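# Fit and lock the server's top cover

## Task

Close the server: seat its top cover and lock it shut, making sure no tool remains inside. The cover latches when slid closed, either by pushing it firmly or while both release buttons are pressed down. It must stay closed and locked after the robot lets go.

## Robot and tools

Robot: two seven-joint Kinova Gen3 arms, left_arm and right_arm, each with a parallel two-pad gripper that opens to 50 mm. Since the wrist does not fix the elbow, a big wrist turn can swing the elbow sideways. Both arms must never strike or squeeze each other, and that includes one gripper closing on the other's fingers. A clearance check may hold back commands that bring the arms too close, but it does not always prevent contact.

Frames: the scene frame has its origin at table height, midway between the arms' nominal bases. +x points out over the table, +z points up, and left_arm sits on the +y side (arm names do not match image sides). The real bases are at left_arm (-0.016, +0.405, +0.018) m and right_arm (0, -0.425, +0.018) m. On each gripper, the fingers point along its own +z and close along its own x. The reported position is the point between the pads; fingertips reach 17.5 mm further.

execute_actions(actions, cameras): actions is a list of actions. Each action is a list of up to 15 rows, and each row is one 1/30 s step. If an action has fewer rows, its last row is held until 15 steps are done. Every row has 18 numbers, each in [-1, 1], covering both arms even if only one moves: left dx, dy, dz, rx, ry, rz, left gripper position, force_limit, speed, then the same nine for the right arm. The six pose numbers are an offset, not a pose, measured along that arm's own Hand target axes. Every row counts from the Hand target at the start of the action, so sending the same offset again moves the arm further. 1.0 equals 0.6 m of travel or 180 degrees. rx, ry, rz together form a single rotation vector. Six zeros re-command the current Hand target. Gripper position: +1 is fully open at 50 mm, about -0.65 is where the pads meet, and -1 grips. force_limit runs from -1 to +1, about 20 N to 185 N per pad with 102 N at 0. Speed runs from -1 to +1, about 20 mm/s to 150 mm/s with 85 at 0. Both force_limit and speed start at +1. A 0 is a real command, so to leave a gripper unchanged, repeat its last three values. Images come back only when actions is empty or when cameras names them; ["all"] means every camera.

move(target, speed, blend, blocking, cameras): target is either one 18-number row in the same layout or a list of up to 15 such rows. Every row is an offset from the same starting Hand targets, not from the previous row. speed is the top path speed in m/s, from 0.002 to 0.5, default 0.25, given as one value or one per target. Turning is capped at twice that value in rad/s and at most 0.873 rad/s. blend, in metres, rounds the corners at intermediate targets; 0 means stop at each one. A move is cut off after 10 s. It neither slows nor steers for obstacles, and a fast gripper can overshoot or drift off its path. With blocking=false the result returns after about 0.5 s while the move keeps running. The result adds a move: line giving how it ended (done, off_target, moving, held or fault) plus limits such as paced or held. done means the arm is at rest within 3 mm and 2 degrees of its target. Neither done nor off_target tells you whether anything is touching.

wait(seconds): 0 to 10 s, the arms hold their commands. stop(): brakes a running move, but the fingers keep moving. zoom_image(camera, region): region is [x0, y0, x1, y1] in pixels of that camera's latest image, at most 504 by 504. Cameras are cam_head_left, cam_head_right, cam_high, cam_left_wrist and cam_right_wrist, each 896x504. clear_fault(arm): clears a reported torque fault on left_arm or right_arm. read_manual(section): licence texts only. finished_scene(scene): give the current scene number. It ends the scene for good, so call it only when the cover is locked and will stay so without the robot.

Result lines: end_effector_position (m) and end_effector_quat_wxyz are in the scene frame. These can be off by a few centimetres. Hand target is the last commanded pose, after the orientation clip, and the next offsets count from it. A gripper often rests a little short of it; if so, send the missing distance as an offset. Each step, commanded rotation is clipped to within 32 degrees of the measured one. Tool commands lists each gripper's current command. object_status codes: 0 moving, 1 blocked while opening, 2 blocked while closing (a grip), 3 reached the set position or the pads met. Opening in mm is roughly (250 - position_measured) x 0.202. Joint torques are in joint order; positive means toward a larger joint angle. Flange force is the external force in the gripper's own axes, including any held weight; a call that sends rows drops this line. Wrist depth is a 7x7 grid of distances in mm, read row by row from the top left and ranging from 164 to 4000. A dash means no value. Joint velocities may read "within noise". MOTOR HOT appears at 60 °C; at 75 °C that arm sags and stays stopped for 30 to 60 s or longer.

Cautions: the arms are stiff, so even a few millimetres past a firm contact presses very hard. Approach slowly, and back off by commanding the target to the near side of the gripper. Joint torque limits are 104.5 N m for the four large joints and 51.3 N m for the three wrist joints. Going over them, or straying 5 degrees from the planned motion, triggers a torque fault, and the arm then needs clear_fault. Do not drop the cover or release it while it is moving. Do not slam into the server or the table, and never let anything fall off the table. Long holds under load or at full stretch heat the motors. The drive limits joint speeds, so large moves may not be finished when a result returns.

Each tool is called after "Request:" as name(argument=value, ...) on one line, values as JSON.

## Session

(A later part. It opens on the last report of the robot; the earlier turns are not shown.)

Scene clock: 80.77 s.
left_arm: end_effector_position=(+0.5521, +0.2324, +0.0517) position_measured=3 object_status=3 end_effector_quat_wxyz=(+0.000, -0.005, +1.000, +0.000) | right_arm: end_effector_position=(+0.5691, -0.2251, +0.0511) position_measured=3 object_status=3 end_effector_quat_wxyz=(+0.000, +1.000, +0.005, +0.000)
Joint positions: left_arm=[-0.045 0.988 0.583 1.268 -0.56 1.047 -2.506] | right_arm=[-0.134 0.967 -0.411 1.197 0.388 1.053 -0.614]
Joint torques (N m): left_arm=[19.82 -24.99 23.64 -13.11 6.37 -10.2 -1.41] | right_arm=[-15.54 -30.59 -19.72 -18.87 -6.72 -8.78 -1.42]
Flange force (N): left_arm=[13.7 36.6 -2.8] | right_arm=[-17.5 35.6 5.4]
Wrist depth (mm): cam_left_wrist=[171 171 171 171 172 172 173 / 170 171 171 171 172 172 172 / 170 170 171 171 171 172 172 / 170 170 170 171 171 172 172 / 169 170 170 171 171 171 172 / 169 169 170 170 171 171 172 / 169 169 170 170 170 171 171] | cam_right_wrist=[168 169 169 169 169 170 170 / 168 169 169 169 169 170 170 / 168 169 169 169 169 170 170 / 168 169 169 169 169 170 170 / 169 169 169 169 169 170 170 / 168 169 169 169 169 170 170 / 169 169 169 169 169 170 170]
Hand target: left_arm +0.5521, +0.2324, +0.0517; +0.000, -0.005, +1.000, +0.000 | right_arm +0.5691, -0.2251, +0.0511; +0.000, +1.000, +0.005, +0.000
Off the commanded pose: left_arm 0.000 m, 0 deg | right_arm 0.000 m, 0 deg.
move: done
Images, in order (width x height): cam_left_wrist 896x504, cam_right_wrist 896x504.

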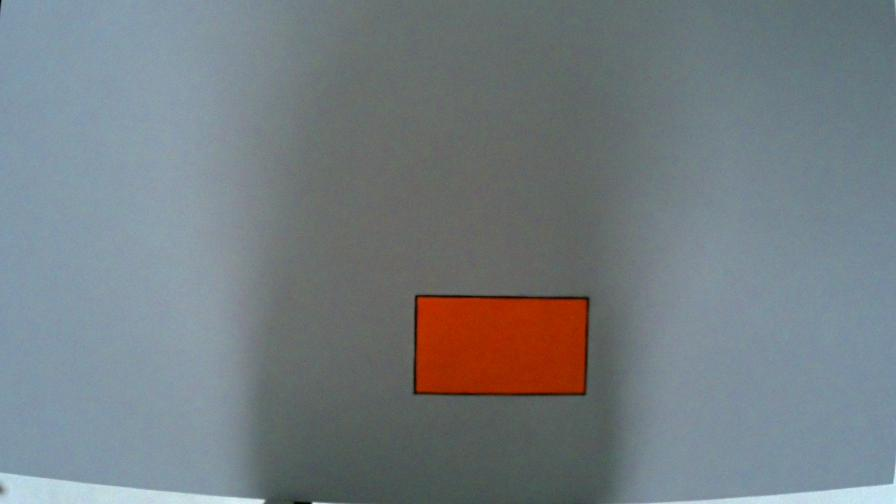

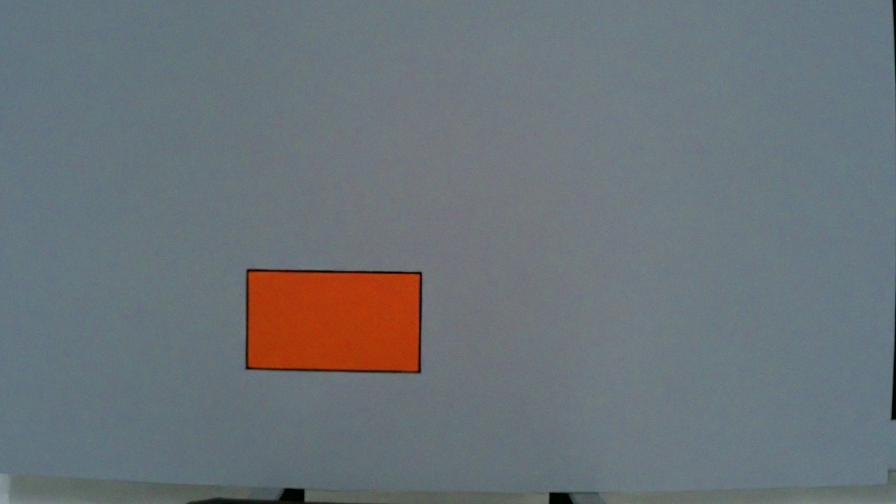

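Request:
move(target=[[0,0.0167,0,0,0,0,1,0,1,0,0.0167,0,0,0,0,1,0,1],[0,0.0167,-0.0833,0,0,0,1,0,1,0,0.0167,-0.0833,0,0,0,1,0,1],[0.22,-0.1373,-0.0833,0,0,0,-1,-0.5,1,-0.22,-0.125,-0.0833,0,0,0,-1,-0.5,1]], speed=[0.05,0.2,0.3], blend=[0.002,0.02,0], cameras=["all"])

Request:
zoom_image(camera="cam_high", region=[360, 190, 600, 390])

Request:
zoom_image(camera="cam_head_right", region=[360, 225, 560, 325])

Scene clock: 83.60 s.
left_arm: end_effector_position=(+0.4210, +0.1486, +0.1018) position_measured=252 object_status=3 end_effector_quat_wxyz=(+0.000, -0.005, +1.000, +0.000) | right_arm: end_effector_position=(+0.4363, -0.1515, +0.1011) position_measured=252 object_status=3 end_effector_quat_wxyz=(+0.000, +1.000, +0.005, +0.000)
Joint positions: left_arm=[0.095 0.757 0.623 1.597 -0.512 0.957 -2.225] | right_arm=[-0.289 0.729 -0.451 1.538 0.363 0.959 -0.888]
Joint torques (N m): left_arm=[0.51 -19.39 3.7 -6.92 0.08 -0.29 -0.27] | right_arm=[0.29 -22.07 -3.15 -9.38 0.31 0.28 -0.22]
Flange force (N): left_arm=[0.9 1.0 -2.3] | right_arm=[-5.1 3.0 4.9]
Wrist depth (mm): cam_left_wrist=[223 223 270 270 271 271 272 / 222 222 269 270 271 271 272 / 221 222 269 269 270 271 271 / 222 222 268 268 269 270 271 / 220 221 267 268 270 269 271 / 220 220 268 268 268 269 270 / 220 220 267 267 268 268 269] | cam_right_wrist=[265 266 267 267 221 222 222 / 265 266 266 267 221 221 222 / 265 265 266 267 221 221 222 / 266 266 266 267 221 221 222 / 265 266 266 266 221 221 221 / 265 266 266 267 221 221 222 / 265 265 266 266 221 221 221]
Hand target: left_arm +0.4210, +0.1486, +0.1018; +0.000, -0.005, +1.000, +0.000 | right_arm +0.4363, -0.1515, +0.1011; +0.000, +1.000, +0.005, +0.000
Off the commanded pose: left_arm 0.000 m, 0 deg | right_arm 0.000 m, 0 deg.
move: done

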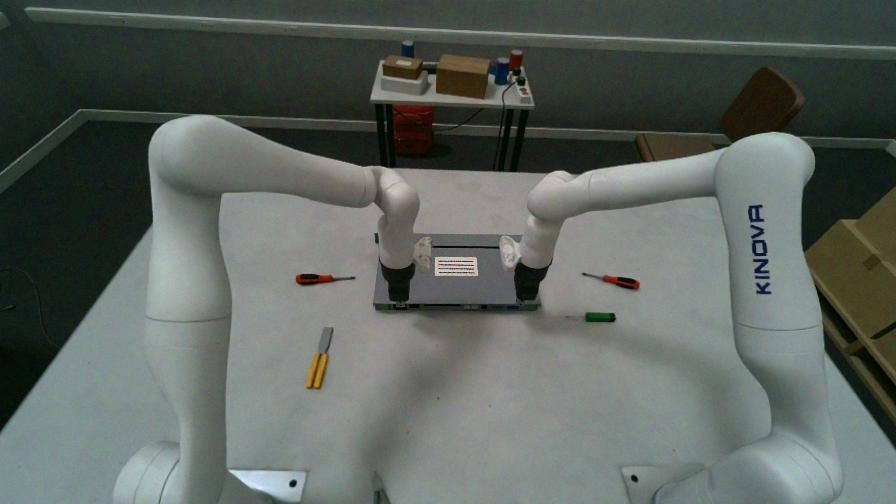

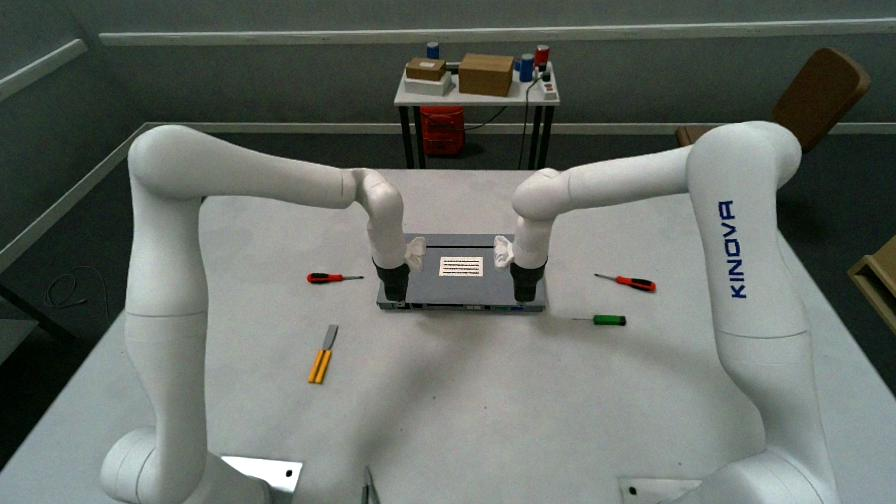

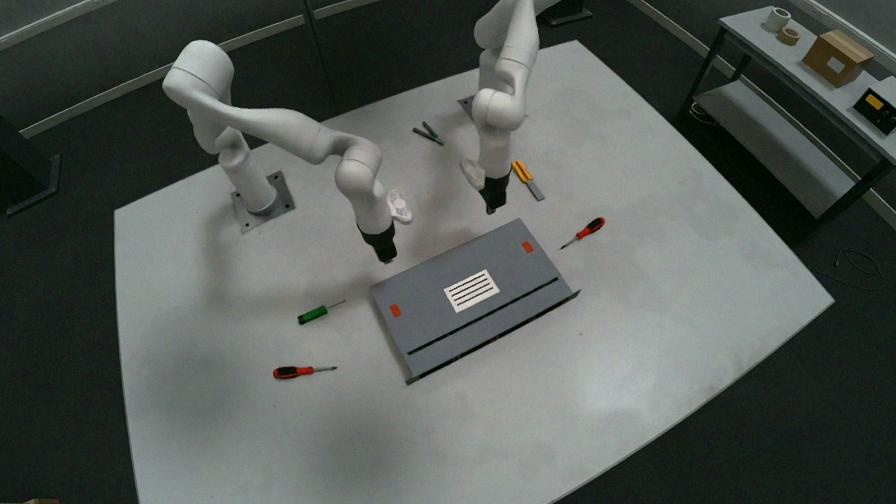

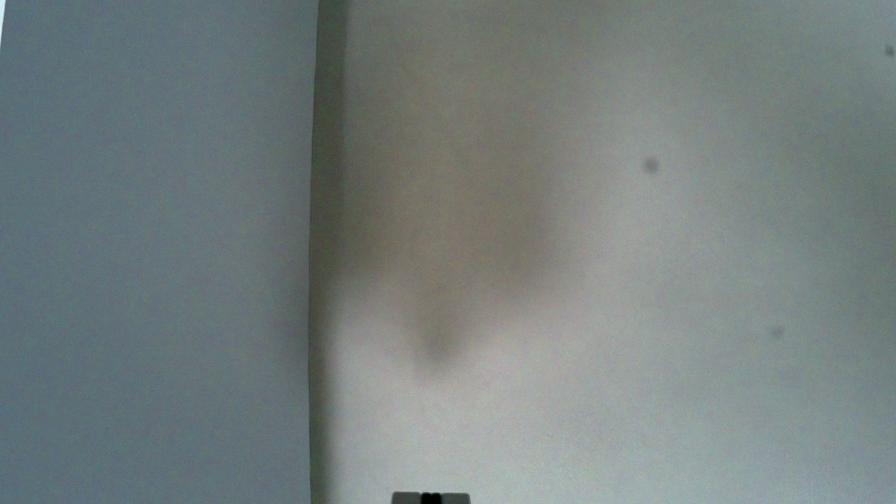

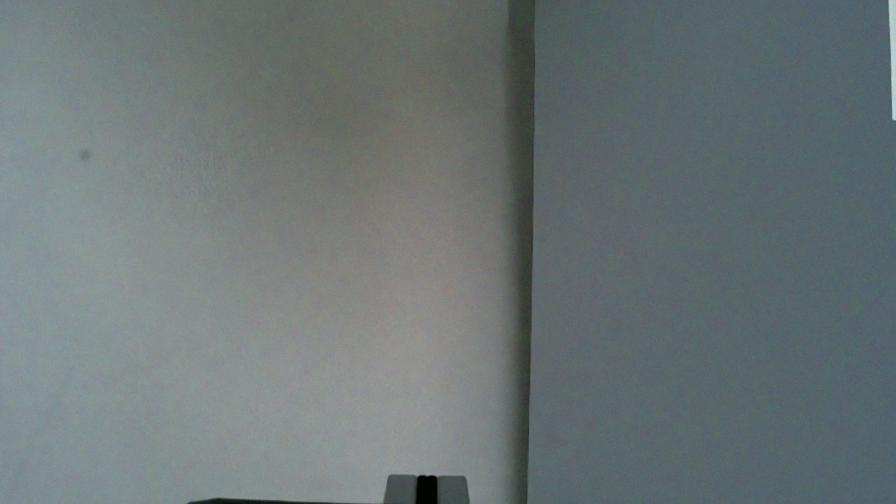

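Scaled by 2.100 from the camera's 896x504 image, which has a finer 1280x720 frame.

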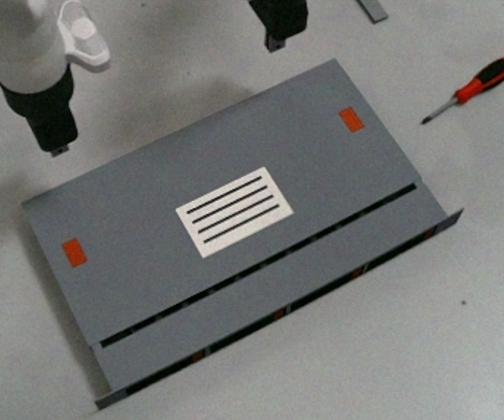

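Scaled by 2.520 from the camera's 896x504 image, which has a finer 1280x720 frame.

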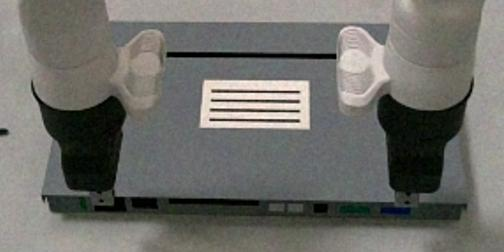

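Request:
move(target=[[0,0,0.0722,0,0,0,-1,-0.5,1,0,0,0.071,0,0,0,-1,-0.5,1],[-0.0342,0,0.0722,0,0,0,-1,-0.5,1,0.0203,0,0.071,0,0,0,-1,-0.5,1]], speed=[0.2,0.06], blend=[0.005,0], cameras=["cam_left_wrist","cam_right_wrist","cam_high"])

Scene clock: 84.80 s.
left_arm: end_effector_position=(+0.4415, +0.1488, +0.0584) position_measured=252 object_status=3 end_effector_quat_wxyz=(+0.000, -0.005, +1.000, +0.000) | right_arm: end_effector_position=(+0.4485, -0.1515, +0.0585) position_measured=252 object_status=3 end_effector_quat_wxyz=(+0.000, +1.000, +0.005, +0.000)
Joint positions: left_arm=[0.11 0.852 0.583 1.562 -0.558 0.899 -2.223] | right_arm=[-0.295 0.812 -0.426 1.532 0.398 0.885 -0.896]
Joint torques (N m): left_arm=[0.48 -20.7 3.92 -6.53 0.08 -0.25 -0.3] | right_arm=[0.29 -22.94 -3.12 -8.74 0.3 0.28 -0.21]
Flange force (N): left_arm=[1.2 0.9 -2.1] | right_arm=[-4.9 2.7 4.4]
Wrist depth (mm): cam_left_wrist=[179 180 180 227 227 228 228 / 179 179 179 226 226 227 228 / 179 179 179 225 226 227 227 / 178 179 179 225 225 226 226 / 178 178 178 225 226 226 226 / 177 178 178 225 225 225 226 / 177 177 178 224 225 225 225] | cam_right_wrist=[223 223 224 224 178 179 179 / 223 223 224 224 178 179 179 / 223 223 224 224 178 178 179 / 223 223 224 224 178 178 179 / 223 223 223 224 178 178 179 / 223 223 224 224 178 178 179 / 223 223 223 224 178 178 179]
Hand target: left_arm +0.4415, +0.1488, +0.0584; +0.000, -0.005, +1.000, +0.000 | right_arm +0.4485, -0.1514, +0.0585; +0.000, +1.000, +0.005, +0.000
Off the commanded pose: left_arm 0.000 m, 0 deg | right_arm 0.000 m, 0 deg.
move: done
Images, in order (width x height): cam_high 896x504, cam_left_wrist 896x504, cam_right_wrist 896x504.

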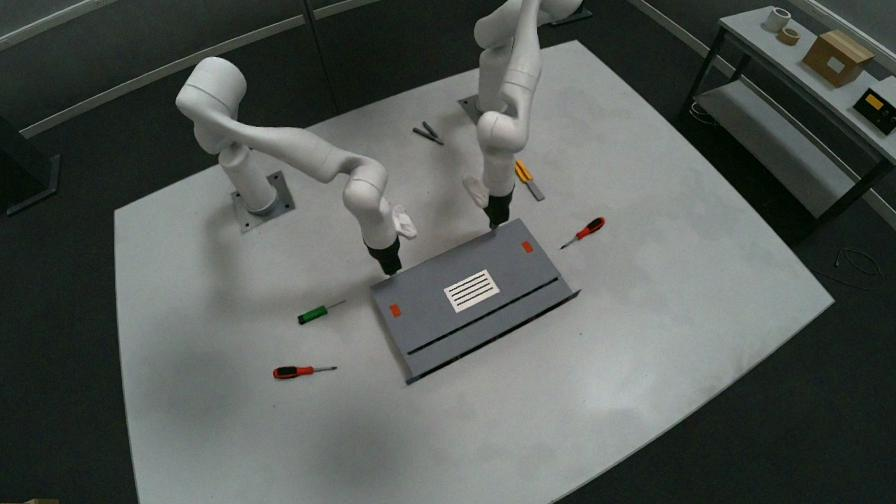

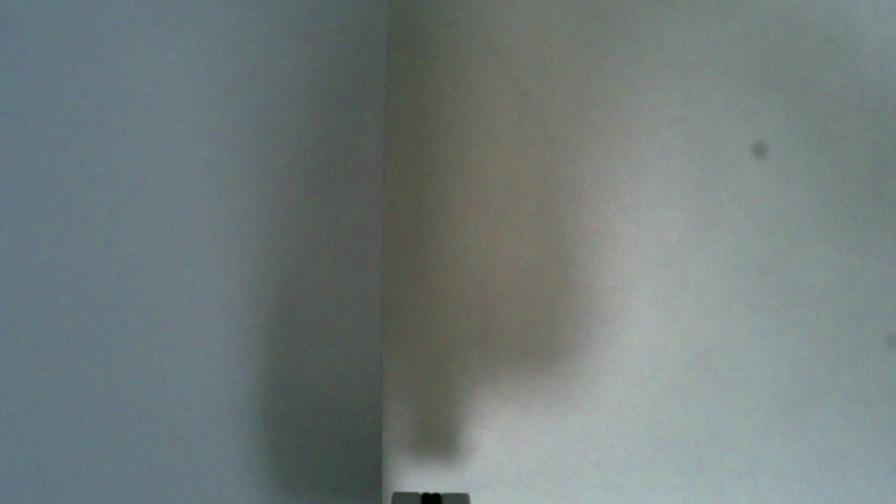

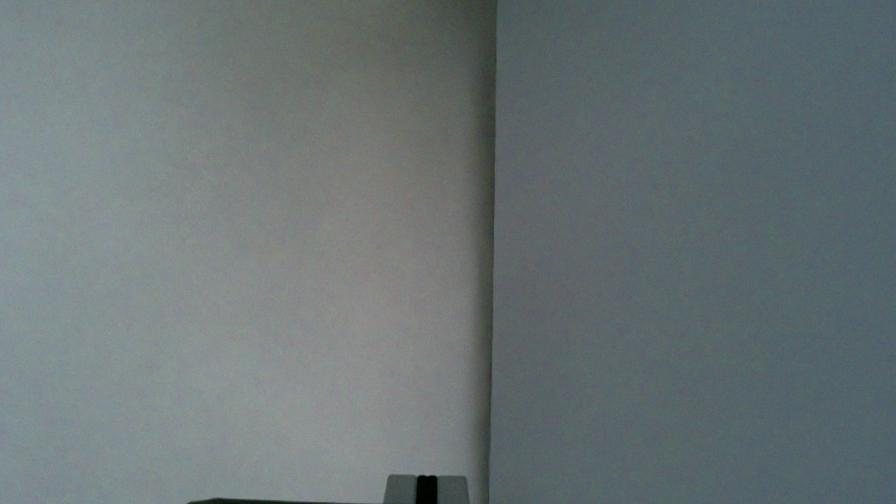

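Request:
move(target=[-0.0037,0,0,0,0,0,-1,-0.5,1,0.0068,0,0,0,0,0,-1,-0.5,1], speed=0.03)

Request:
move(target=[-0.0033,0,0,0,0,0,-1,-0.5,1,0.0033,0,0,0,0,0,-1,-0.5,1], speed=0.02)

Request:
move(target=[-0.0033,0,0,0,0,0,-1,-0.5,1,0.0033,0,0,0,0,0,-1,-0.5,1], speed=0.02)

Scene clock: 86.07 s.
left_arm: end_effector_position=(+0.4436, +0.1489, +0.0584) position_measured=252 object_status=3 end_effector_quat_wxyz=(+0.000, -0.005, +1.000, +0.000) | right_arm: end_effector_position=(+0.4525, -0.1514, +0.0585) position_measured=252 object_status=3 end_effector_quat_wxyz=(+0.000, +1.000, +0.005, +0.000)
Joint positions: left_arm=[0.109 0.856 0.584 1.555 -0.558 0.903 -2.227] | right_arm=[-0.293 0.818 -0.426 1.518 0.398 0.893 -0.889]
Joint torques (N m): left_arm=[-0.13 -21.13 3.29 -7.96 -0.58 -1.02 -0.35] | right_arm=[0.27 -23.14 -3.2 -8.84 0.32 0.28 -0.24]
Flange force (N): left_arm=[4.2 1.2 -3.2] | right_arm=[-5.0 2.9 4.5]
Wrist depth (mm): cam_left_wrist=[179 179 180 226 227 228 228 / 179 179 179 226 227 227 227 / 178 179 179 226 226 227 227 / 178 178 179 225 226 226 227 / 177 178 178 225 225 226 226 / 177 177 178 224 225 226 226 / 177 177 177 224 224 225 225] | cam_right_wrist=[223 223 224 224 178 179 179 / 223 223 224 224 178 179 179 / 223 223 224 224 178 178 179 / 222 223 224 178 178 178 179 / 223 223 224 224 178 178 179 / 223 223 224 224 178 178 179 / 222 223 223 178 178 178 179]
Hand target: left_arm +0.4437, +0.1489, +0.0584; +0.000, -0.005, +1.000, +0.000 | right_arm +0.4526, -0.1514, +0.0585; +0.000, +1.000, +0.005, +0.000
Off the commanded pose: left_arm 0.000 m, 0 deg | right_arm 0.000 m, 0 deg.
move: done

Scene clock: 86.77 s.
left_arm: end_effector_position=(+0.4457, +0.1489, +0.0584) position_measured=252 object_status=3 end_effector_quat_wxyz=(+0.000, -0.005, +1.000, +0.000) | right_arm: end_effector_position=(+0.4545, -0.1513, +0.0585) position_measured=252 object_status=3 end_effector_quat_wxyz=(+0.000, +1.000, +0.005, +0.000)
Joint positions: left_arm=[0.108 0.859 0.584 1.548 -0.558 0.907 -2.23] | right_arm=[-0.292 0.821 -0.426 1.512 0.397 0.896 -0.886]
Joint torques (N m): left_arm=[-1.59 -23.54 2.46 -12.29 -2.21 -2.9 -0.42] | right_arm=[2.71 -26.05 -0.94 -13.64 2.13 -1.82 -0.32]
Flange force (N): left_arm=[12.5 2.6 -2.5] | right_arm=[-14.5 3.3 5.5]
Wrist depth (mm): cam_left_wrist=[178 179 179 226 227 228 228 / 178 178 179 226 226 227 228 / 178 178 179 226 225 226 227 / 178 178 178 225 225 226 226 / 177 177 178 224 225 226 226 / 177 177 177 224 225 225 226 / 176 177 177 224 224 225 226] | cam_right_wrist=[222 223 224 224 178 178 179 / 223 223 223 224 178 178 179 / 223 223 224 224 178 178 179 / 222 223 224 178 178 178 178 / 223 223 223 223 178 178 178 / 222 222 224 223 178 178 178 / 222 223 223 177 178 178 178]
Hand target: left_arm +0.4457, +0.1489, +0.0584; +0.000, -0.005, +1.000, +0.000 | right_arm +0.4545, -0.1514, +0.0585; +0.000, +1.000, +0.005, +0.000
Off the commanded pose: left_arm 0.000 m, 0 deg | right_arm 0.000 m, 0 deg.
move: done

Scene clock: 87.47 s.
left_arm: end_effector_position=(+0.4477, +0.1489, +0.0584) position_measured=252 object_status=3 end_effector_quat_wxyz=(+0.000, -0.005, +1.000, +0.000) | right_arm: end_effector_position=(+0.4565, -0.1514, +0.0585) position_measured=252 object_status=3 end_effector_quat_wxyz=(+0.000, +1.000, +0.005, +0.000)
Joint positions: left_arm=[0.108 0.862 0.584 1.541 -0.558 0.911 -2.234] | right_arm=[-0.29 0.824 -0.426 1.505 0.397 0.9 -0.883]
Joint torques (N m): left_arm=[-1.69 -23.74 2.4 -11.55 -2.02 -2.28 -0.4] | right_arm=[3.2 -26.05 -0.35 -13.12 2.27 -1.32 -0.29]
Flange force (N): left_arm=[10.9 1.5 -1.3] | right_arm=[-14.0 1.9 5.8]
Wrist depth (mm): cam_left_wrist=[179 179 179 226 227 228 228 / 178 179 179 226 226 227 228 / 178 178 179 225 225 226 228 / 178 178 178 225 225 226 227 / 177 177 178 225 225 226 226 / 177 177 178 224 225 225 226 / 176 177 177 224 224 225 225] | cam_right_wrist=[223 223 224 224 178 178 178 / 223 223 223 224 178 178 179 / 223 223 223 224 178 178 178 / 223 223 223 178 178 178 178 / 222 223 223 224 178 178 178 / 223 223 223 224 178 178 178 / 222 223 223 177 178 178 178]
Hand target: left_arm +0.4477, +0.1489, +0.0584; +0.000, -0.005, +1.000, +0.000 | right_arm +0.4565, -0.1513, +0.0585; +0.000, +1.000, +0.005, +0.000
Off the commanded pose: left_arm 0.000 m, 0 deg | right_arm 0.000 m, 0 deg.
move: done

Request:
move(target=[-0.0042,0,0,0,0,0,-1,-0.5,1,0.0042,0,0,0,0,0,-1,-0.5,1], speed=0.02)

Request:
move(target=[-0.0042,0,0,0,0,0,-1,-0.5,1,0.0042,0,0,0,0,0,-1,-0.5,1], speed=0.02, cameras=["cam_high"])

Request:
zoom_image(camera="cam_high", region=[360, 190, 600, 390])

Scene clock: 88.30 s.
left_arm: end_effector_position=(+0.4501, +0.1489, +0.0584) position_measured=252 object_status=3 end_effector_quat_wxyz=(+0.000, -0.005, +1.000, +0.000) | right_arm: end_effector_position=(+0.4590, -0.1513, +0.0585) position_measured=252 object_status=3 end_effector_quat_wxyz=(+0.000, +1.000, +0.005, +0.000)
Joint positions: left_arm=[0.107 0.865 0.584 1.532 -0.558 0.916 -2.238] | right_arm=[-0.289 0.827 -0.426 1.496 0.397 0.905 -0.879]
Joint torques (N m): left_arm=[-1.89 -23.52 2.15 -11.93 -2.23 -2.57 -0.39] | right_arm=[3.16 -25.48 -0.24 -13.84 2.51 -2.03 -0.34]
Flange force (N): left_arm=[12.1 1.8 -2.4] | right_arm=[-16.0 3.2 3.5]
Wrist depth (mm): cam_left_wrist=[179 179 179 226 226 227 228 / 178 178 179 226 226 226 227 / 178 178 179 226 226 227 227 / 177 178 178 225 225 226 226 / 177 177 178 225 225 226 226 / 177 177 177 224 225 225 226 / 176 177 177 224 224 225 225] | cam_right_wrist=[223 223 224 224 178 178 179 / 223 223 223 224 178 178 178 / 222 223 223 224 178 178 178 / 223 223 223 178 178 178 178 / 223 223 223 224 178 178 178 / 222 223 223 224 178 178 178 / 222 223 223 178 178 178 178]
Hand target: left_arm +0.4502, +0.1489, +0.0584; +0.000, -0.005, +1.000, +0.000 | right_arm +0.4590, -0.1513, +0.0585; +0.000, +1.000, +0.005, +0.000
Off the commanded pose: left_arm 0.000 m, 0 deg | right_arm 0.000 m, 0 deg.
move: done

Scene clock: 89.00 s.
left_arm: end_effector_position=(+0.4527, +0.1489, +0.0584) position_measured=252 object_status=3 end_effector_quat_wxyz=(+0.000, -0.005, +1.000, +0.000) | right_arm: end_effector_position=(+0.4615, -0.1513, +0.0585) position_measured=252 object_status=3 end_effector_quat_wxyz=(+0.000, +1.000, +0.005, +0.000)
Joint positions: left_arm=[0.106 0.869 0.585 1.523 -0.558 0.921 -2.242] | right_arm=[-0.288 0.831 -0.426 1.487 0.397 0.91 -0.874]
Joint torques (N m): left_arm=[-1.75 -23.45 2.26 -11.81 -2.16 -2.72 -0.4] | right_arm=[3.43 -25.35 0.05 -14.06 2.65 -2.14 -0.35]
Flange force (N): left_arm=[11.6 1.7 -3.0] | right_arm=[-17.0 3.2 2.8]
Wrist depth (mm): cam_left_wrist=[178 179 180 226 227 228 228 / 178 179 179 226 226 227 227 / 178 178 179 225 225 226 227 / 177 178 178 225 225 226 226 / 177 178 178 224 225 226 226 / 177 177 177 224 225 225 226 / 176 177 177 224 224 224 225] | cam_right_wrist=[223 223 224 224 178 178 179 / 223 223 224 224 178 178 178 / 223 223 224 224 178 178 178 / 222 223 223 177 178 178 179 / 223 223 223 224 178 178 178 / 222 223 223 223 178 178 178 / 222 223 223 177 177 178 178]
Hand target: left_arm +0.4527, +0.1490, +0.0584; +0.000, -0.005, +1.000, +0.000 | right_arm +0.4615, -0.1513, +0.0585; +0.000, +1.000, +0.005, +0.000
Off the commanded pose: left_arm 0.000 m, 0 deg | right_arm 0.000 m, 0 deg.
move: done
Images, in order (width x height): cam_high 896x504.

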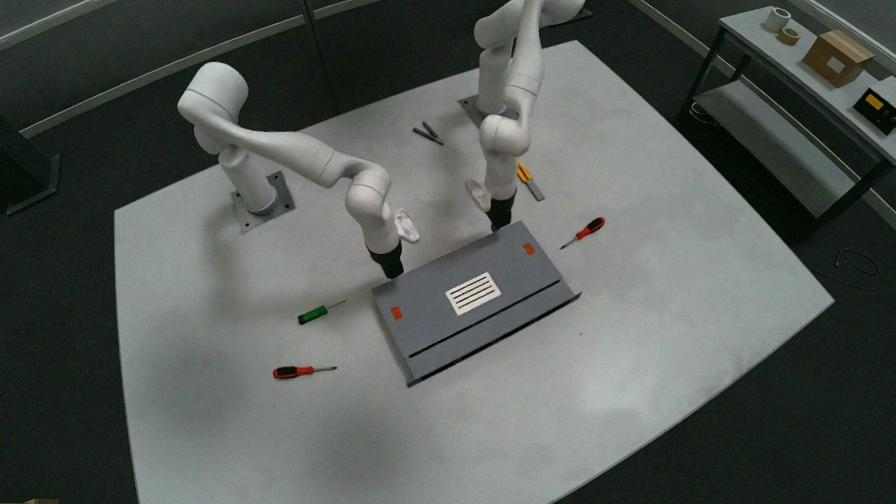

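Scaled by 2.100 from the camera's 896x504 image, which has a finer 1280x720 frame.

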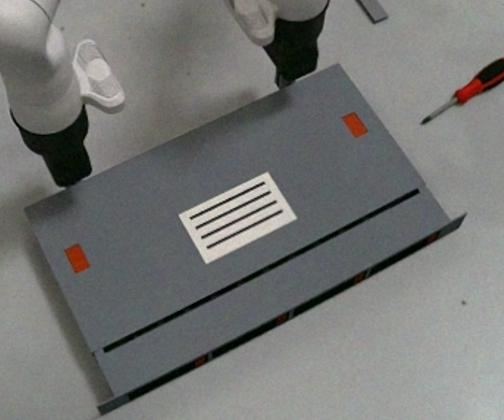

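Request:
move(target=[[0.01,0,0,0,0,0,-1,-0.5,1,-0.01,0,0,0,0,0,-1,-0.5,1],[0.01,0,-0.0833,0,0,0,-1,-0.5,1,-0.01,0,-0.0833,0,0,0,-1,-0.5,1],[-0.1595,0.0668,-0.0693,0,0,0.5,-1,-0.5,1,0.1578,0.0533,-0.0692,0,0,-0.5,-1,-0.5,1]], speed=[0.1,0.2,0.4], blend=[0.003,0.02,0], cameras=["cam_left_wrist","cam_right_wrist","cam_high"])

Scene clock: 93.93 s.
left_arm: end_effector_position=(+0.5480, +0.1900, +0.1000) position_measured=252 object_status=3 end_effector_quat_wxyz=(+0.000, +0.703, +0.711, +0.000) | right_arm: end_effector_position=(+0.5566, -0.1822, +0.1000) position_measured=252 object_status=3 end_effector_quat_wxyz=(+0.000, +0.703, +0.711, +0.000)
Joint positions: left_arm=[-0.094 1.056 0.957 1.186 -0.834 1.287 -3.869] | right_arm=[-0.066 0.989 -0.773 1.127 0.659 1.262 0.743]
Joint torques (N m): left_arm=[0.49 -23.38 6.23 -6.1 0.09 -0.19 -0.18] | right_arm=[0.34 -25.88 -5.38 -9.1 0.3 0.34 -0.17]
Flange force (N): left_arm=[0.8 -1.2 -1.8] | right_arm=[-2.4 -6.3 4.6]
Wrist depth (mm): cam_left_wrist=[266 267 267 268 270 270 270 / 266 267 267 268 268 269 270 / 219 220 220 221 221 269 269 / 219 219 220 221 221 268 268 / 219 219 220 219 221 267 267 / 218 218 219 219 220 266 268 / 218 218 219 220 220 266 267] | cam_right_wrist=[263 265 265 266 266 267 268 / 264 265 264 266 266 267 268 / 264 264 219 219 220 221 221 / 263 264 219 219 220 220 221 / 264 264 219 219 220 220 221 / 263 264 219 219 220 220 220 / 263 264 218 219 219 220 220]
Hand target: left_arm +0.5480, +0.1900, +0.1000; +0.000, +0.703, +0.711, +0.000 | right_arm +0.5566, -0.1822, +0.1000; +0.000, +0.703, +0.711, +0.000
Off the commanded pose: left_arm 0.000 m, 0 deg | right_arm 0.000 m, 0 deg.
move: done
Images, in order (width x height): cam_high 896x504, cam_left_wrist 896x504, cam_right_wrist 896x504.

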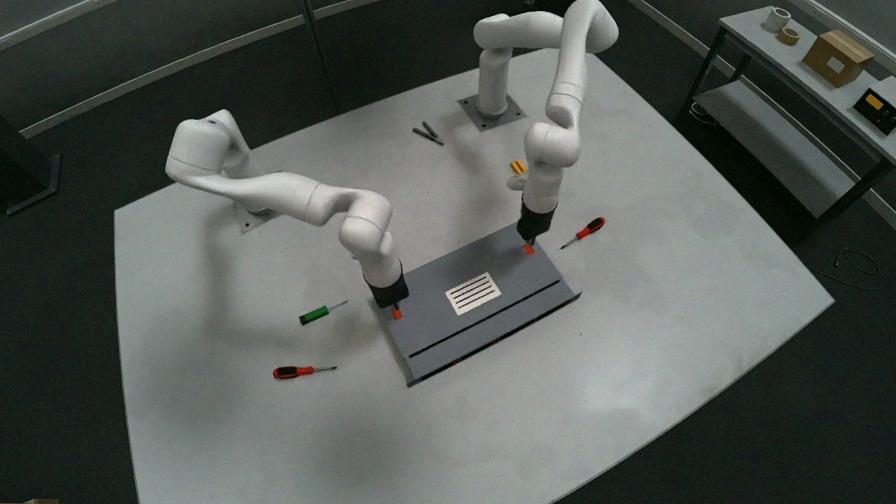

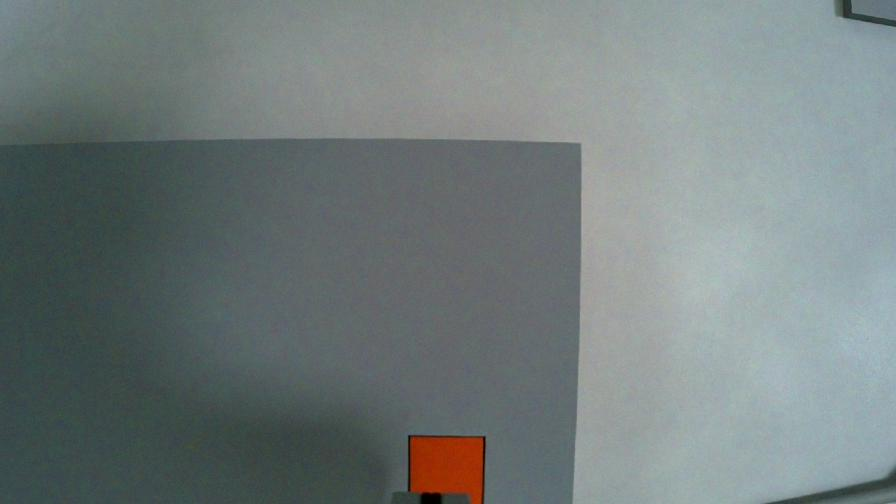

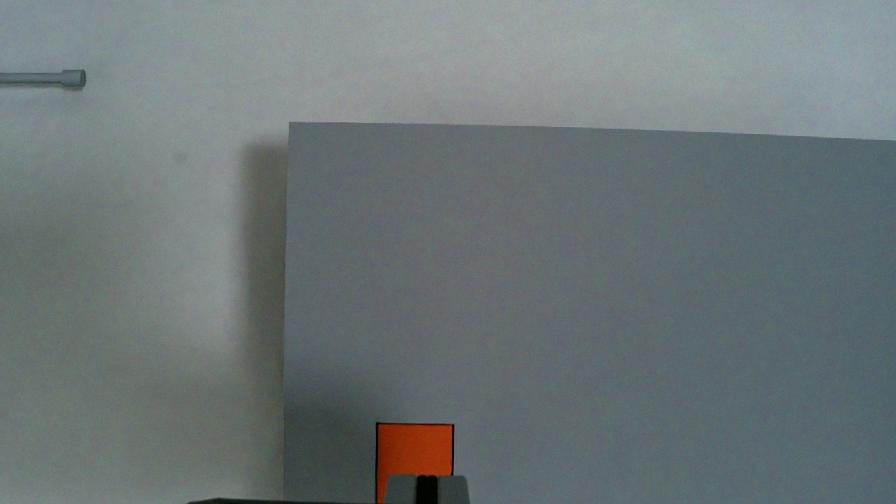

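Request:
move(target=[0.0037,0.0033,0.0417,0,0,0,-1,-0.5,1,-0.0067,0.0027,0.0417,0,0,0,-1,-0.5,1], speed=0.1, cameras=["cam_left_wrist","cam_right_wrist","cam_head_left","cam_head_right"])

Request:
zoom_image(camera="cam_head_left", region=[360, 235, 440, 315])

Request:
zoom_image(camera="cam_head_right", region=[490, 235, 570, 315])

Scene clock: 95.13 s.
left_arm: end_effector_position=(+0.5499, +0.1922, +0.0750) position_measured=252 object_status=3 end_effector_quat_wxyz=(+0.000, +0.703, +0.711, +0.000) | right_arm: end_effector_position=(+0.5582, -0.1862, +0.0750) position_measured=252 object_status=3 end_effector_quat_wxyz=(+0.000, +0.703, +0.711, +0.000)
Joint positions: left_arm=[-0.096 1.088 0.94 1.205 -0.856 1.244 -3.86] | right_arm=[-0.06 1.019 -0.762 1.152 0.678 1.214 0.735]
Joint torques (N m): left_arm=[0.55 -23.3 6.32 -5.92 0.11 -0.2 -0.29] | right_arm=[0.3 -26.03 -5.6 -8.94 0.31 0.37 -0.24]
Flange force (N): left_arm=[1.1 -2.1 -2.1] | right_arm=[-2.6 -6.5 4.4]
Wrist depth (mm): cam_left_wrist=[242 242 242 243 244 245 245 / 241 241 242 242 243 243 244 / 194 195 196 196 196 243 244 / 194 195 195 195 196 242 244 / 194 194 195 195 196 242 243 / 193 194 194 195 195 242 242 / 193 193 194 195 194 241 242] | cam_right_wrist=[239 240 241 241 241 242 243 / 239 239 240 241 241 241 243 / 239 240 194 194 195 195 196 / 238 239 194 194 195 195 195 / 239 239 194 194 195 195 195 / 238 239 194 194 194 195 195 / 239 239 194 194 194 195 195]
Hand target: left_arm +0.5499, +0.1922, +0.0749; +0.000, +0.703, +0.711, +0.000 | right_arm +0.5582, -0.1862, +0.0750; +0.000, +0.703, +0.711, +0.000
Off the commanded pose: left_arm 0.000 m, 0 deg | right_arm 0.000 m, 0 deg.
move: done
Images, in order (width x height): cam_head_left 896x504, cam_head_right 896x504, cam_left_wrist 896x504, cam_right_wrist 896x504.

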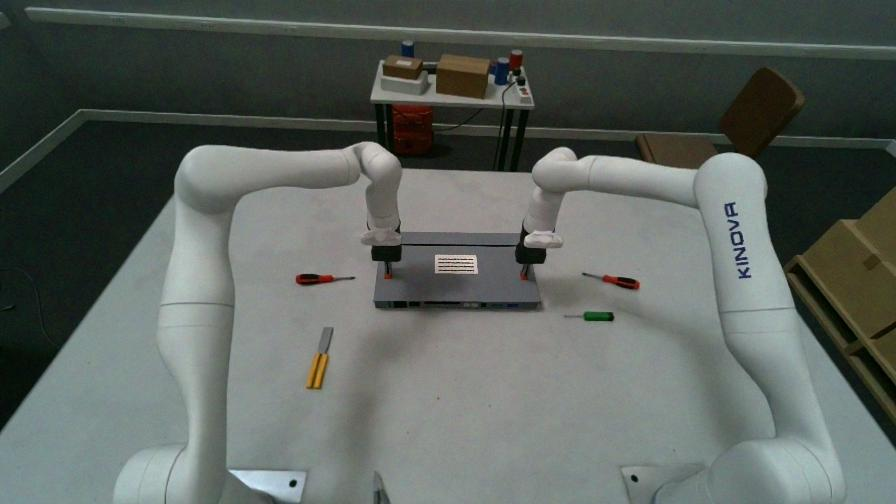

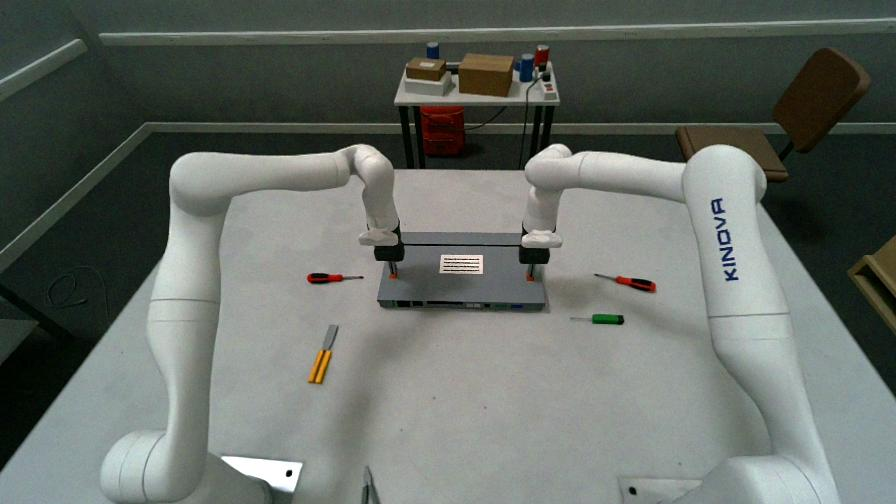

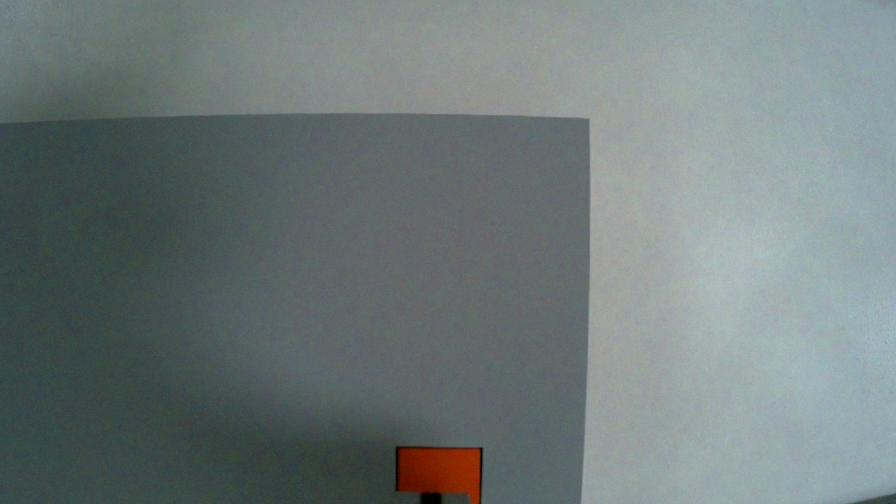

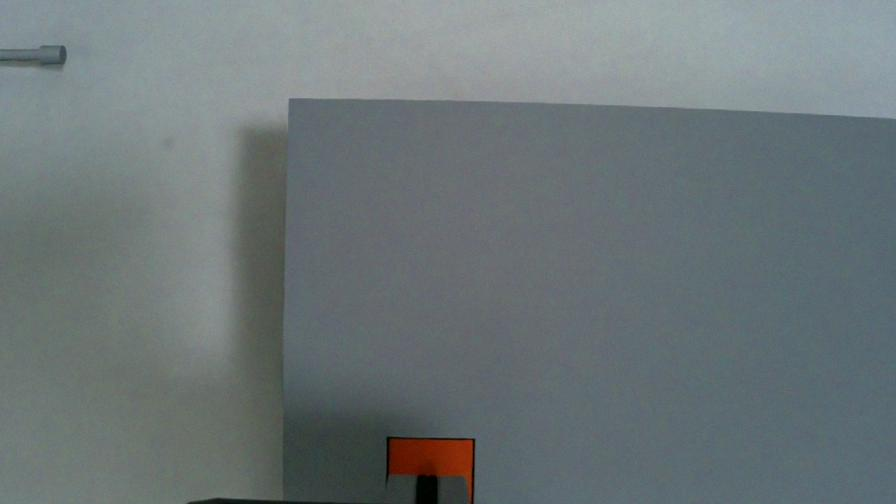

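Scaled by 6.300 from the camera's 896x504 image, which has a finer 1280x720 frame.

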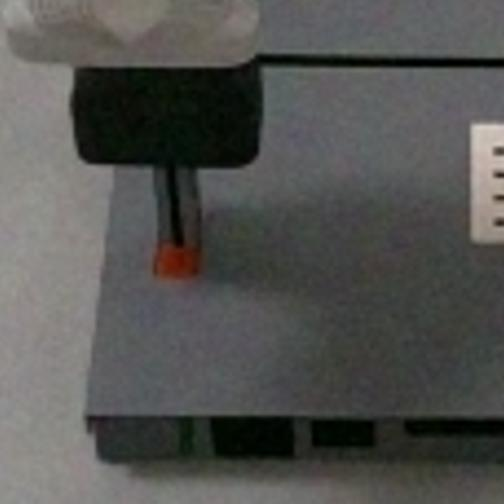

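Scaled by 6.300 from the camera's 896x504 image, which has a finer 1280x720 frame.

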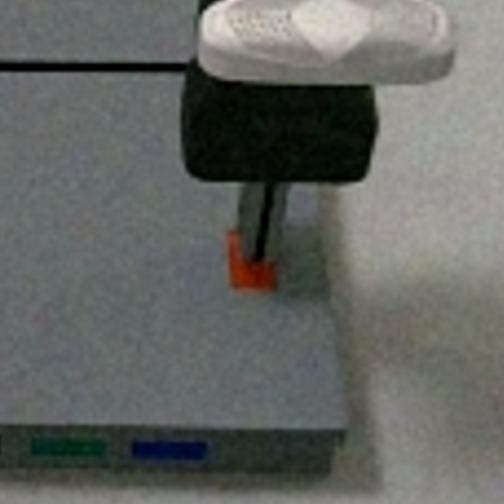

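Request:
move(target=[0.0025,-0.0015,0.0133,0,0,0,-1,-0.5,1,0,0,0.0142,0,0,0,-1,-0.5,1], speed=0.04)

Request:
move(target=[0,0,0.0033,0,0,0,-1,-0.5,1,0,0,0.0033,0,0,0,-1,-0.5,1], speed=0.015)

Request:
move(target=[0,0,0.0033,0,0,0,-1,-0.5,1,0,0,0.0033,0,0,0,-1,-0.5,1], speed=0.015, cameras=["cam_left_wrist","cam_right_wrist"])

Scene clock: 96.37 s.
left_arm: end_effector_position=(+0.5490, +0.1937, +0.0670) position_measured=252 object_status=3 end_effector_quat_wxyz=(+0.000, +0.703, +0.711, +0.000) | right_arm: end_effector_position=(+0.5582, -0.1862, +0.0665) position_measured=252 object_status=3 end_effector_quat_wxyz=(+0.000, +0.703, +0.711, +0.000)
Joint positions: left_arm=[-0.1 1.096 0.934 1.218 -0.863 1.226 -3.854] | right_arm=[-0.06 1.03 -0.757 1.159 0.685 1.198 0.731]
Joint torques (N m): left_arm=[0.51 -23.48 6.34 -5.83 0.08 -0.17 -0.3] | right_arm=[0.32 -26.12 -5.57 -8.86 0.31 0.33 -0.21]
Flange force (N): left_arm=[0.9 -1.8 -1.9] | right_arm=[-2.5 -6.5 4.3]
Wrist depth (mm): cam_left_wrist=[234 234 235 235 235 236 237 / 233 233 234 234 235 236 236 / 187 187 188 188 188 235 236 / 186 187 187 187 188 235 235 / 186 186 187 187 187 234 234 / 185 186 186 187 187 234 234 / 185 185 186 186 187 233 233] | cam_right_wrist=[231 231 232 232 233 233 234 / 231 231 186 186 232 233 234 / 230 231 185 186 186 187 187 / 230 231 185 186 186 187 187 / 230 231 185 186 186 186 187 / 230 231 185 186 186 186 187 / 230 231 185 186 186 186 187]
Hand target: left_arm +0.5490, +0.1937, +0.0670; +0.000, +0.703, +0.711, +0.000 | right_arm +0.5582, -0.1862, +0.0665; +0.000, +0.703, +0.711, +0.000
Off the commanded pose: left_arm 0.000 m, 0 deg | right_arm 0.000 m, 0 deg.
move: done

Scene clock: 97.07 s.
left_arm: end_effector_position=(+0.5490, +0.1938, +0.0650) position_measured=252 object_status=3 end_effector_quat_wxyz=(+0.000, +0.703, +0.711, +0.000) | right_arm: end_effector_position=(+0.5582, -0.1862, +0.0645) position_measured=252 object_status=3 end_effector_quat_wxyz=(+0.000, +0.703, +0.711, +0.000)
Joint positions: left_arm=[-0.1 1.099 0.933 1.219 -0.865 1.223 -3.853] | right_arm=[-0.06 1.032 -0.756 1.16 0.686 1.194 0.73]
Joint torques (N m): left_arm=[0.53 -23.52 6.35 -5.88 0.1 -0.22 -0.3] | right_arm=[0.32 -26.07 -5.5 -8.85 0.3 0.4 -0.21]
Flange force (N): left_arm=[1.0 -1.9 -1.9] | right_arm=[-2.7 -6.8 4.3]
Wrist depth (mm): cam_left_wrist=[231 232 233 233 233 234 235 / 231 231 232 232 233 234 234 / 185 185 186 186 186 233 233 / 184 184 185 185 186 233 233 / 184 184 185 185 185 232 233 / 184 184 184 184 185 232 233 / 183 183 184 184 185 231 232] | cam_right_wrist=[229 229 230 231 231 231 232 / 228 229 183 184 231 231 232 / 229 229 184 184 184 185 185 / 228 229 183 184 184 184 185 / 228 229 183 184 184 185 185 / 228 229 183 184 184 184 185 / 228 229 183 183 184 184 185]
Hand target: left_arm +0.5490, +0.1937, +0.0650; +0.000, +0.703, +0.711, +0.000 | right_arm +0.5582, -0.1862, +0.0645; +0.000, +0.703, +0.711, +0.000
Off the commanded pose: left_arm 0.000 m, 0 deg | right_arm 0.000 m, 0 deg.
move: done

Scene clock: 97.77 s.
left_arm: end_effector_position=(+0.5490, +0.1937, +0.0630) position_measured=252 object_status=3 end_effector_quat_wxyz=(+0.000, +0.703, +0.711, +0.000) | right_arm: end_effector_position=(+0.5582, -0.1862, +0.0626) position_measured=252 object_status=3 end_effector_quat_wxyz=(+0.000, +0.703, +0.711, +0.000)
Joint positions: left_arm=[-0.099 1.101 0.932 1.221 -0.867 1.219 -3.851] | right_arm=[-0.06 1.035 -0.755 1.162 0.688 1.191 0.728]
Joint torques (N m): left_arm=[0.51 -23.55 6.36 -5.8 0.11 -0.2 -0.3] | right_arm=[0.32 -22.28 -4.49 -8 0.48 -0.19 -0.22]
Flange force (N): left_arm=[0.8 -1.6 -1.8] | right_arm=[-3.4 -8.5 -2.9]
Wrist depth (mm): cam_left_wrist=[230 230 231 231 232 233 233 / 228 229 184 230 231 232 232 / 183 183 183 184 184 231 232 / 182 183 183 184 184 231 231 / 182 182 183 183 184 230 231 / 181 182 183 183 183 230 230 / 181 181 182 182 183 230 229] | cam_right_wrist=[227 227 228 229 229 230 230 / 226 227 182 182 183 229 230 / 227 227 182 182 182 183 183 / 226 227 182 182 182 183 183 / 226 227 181 182 182 183 183 / 226 227 182 182 182 183 183 / 226 227 181 182 182 183 183]
Hand target: left_arm +0.5490, +0.1937, +0.0630; +0.000, +0.703, +0.711, +0.000 | right_arm +0.5582, -0.1862, +0.0625; +0.000, +0.703, +0.711, +0.000
Off the commanded pose: left_arm 0.000 m, 0 deg | right_arm 0.000 m, 0 deg.
move: done
Images, in order (width x height): cam_left_wrist 896x504, cam_right_wrist 896x504.

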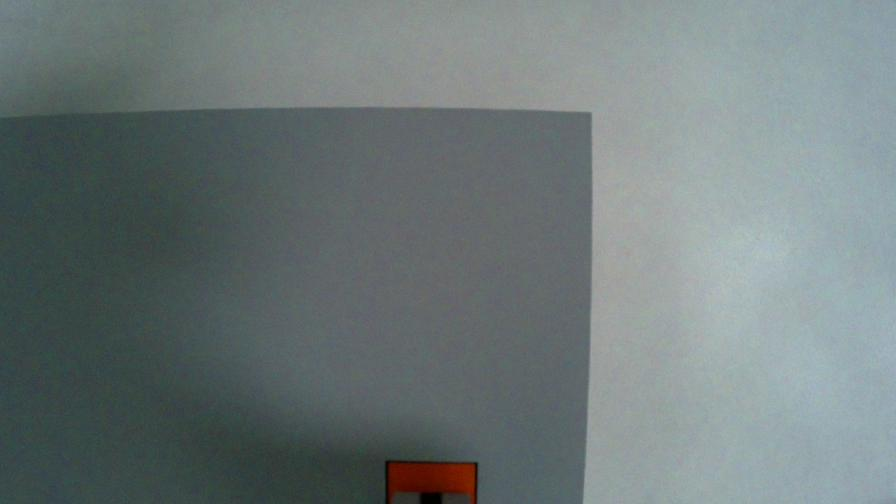

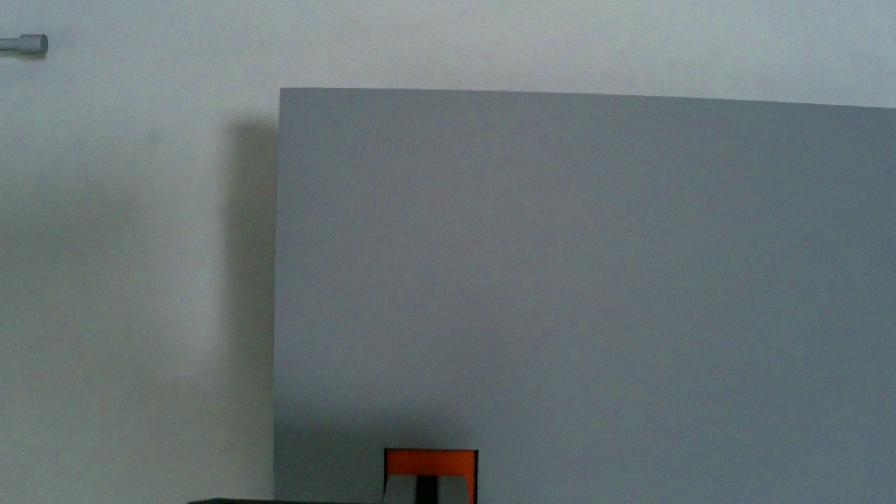

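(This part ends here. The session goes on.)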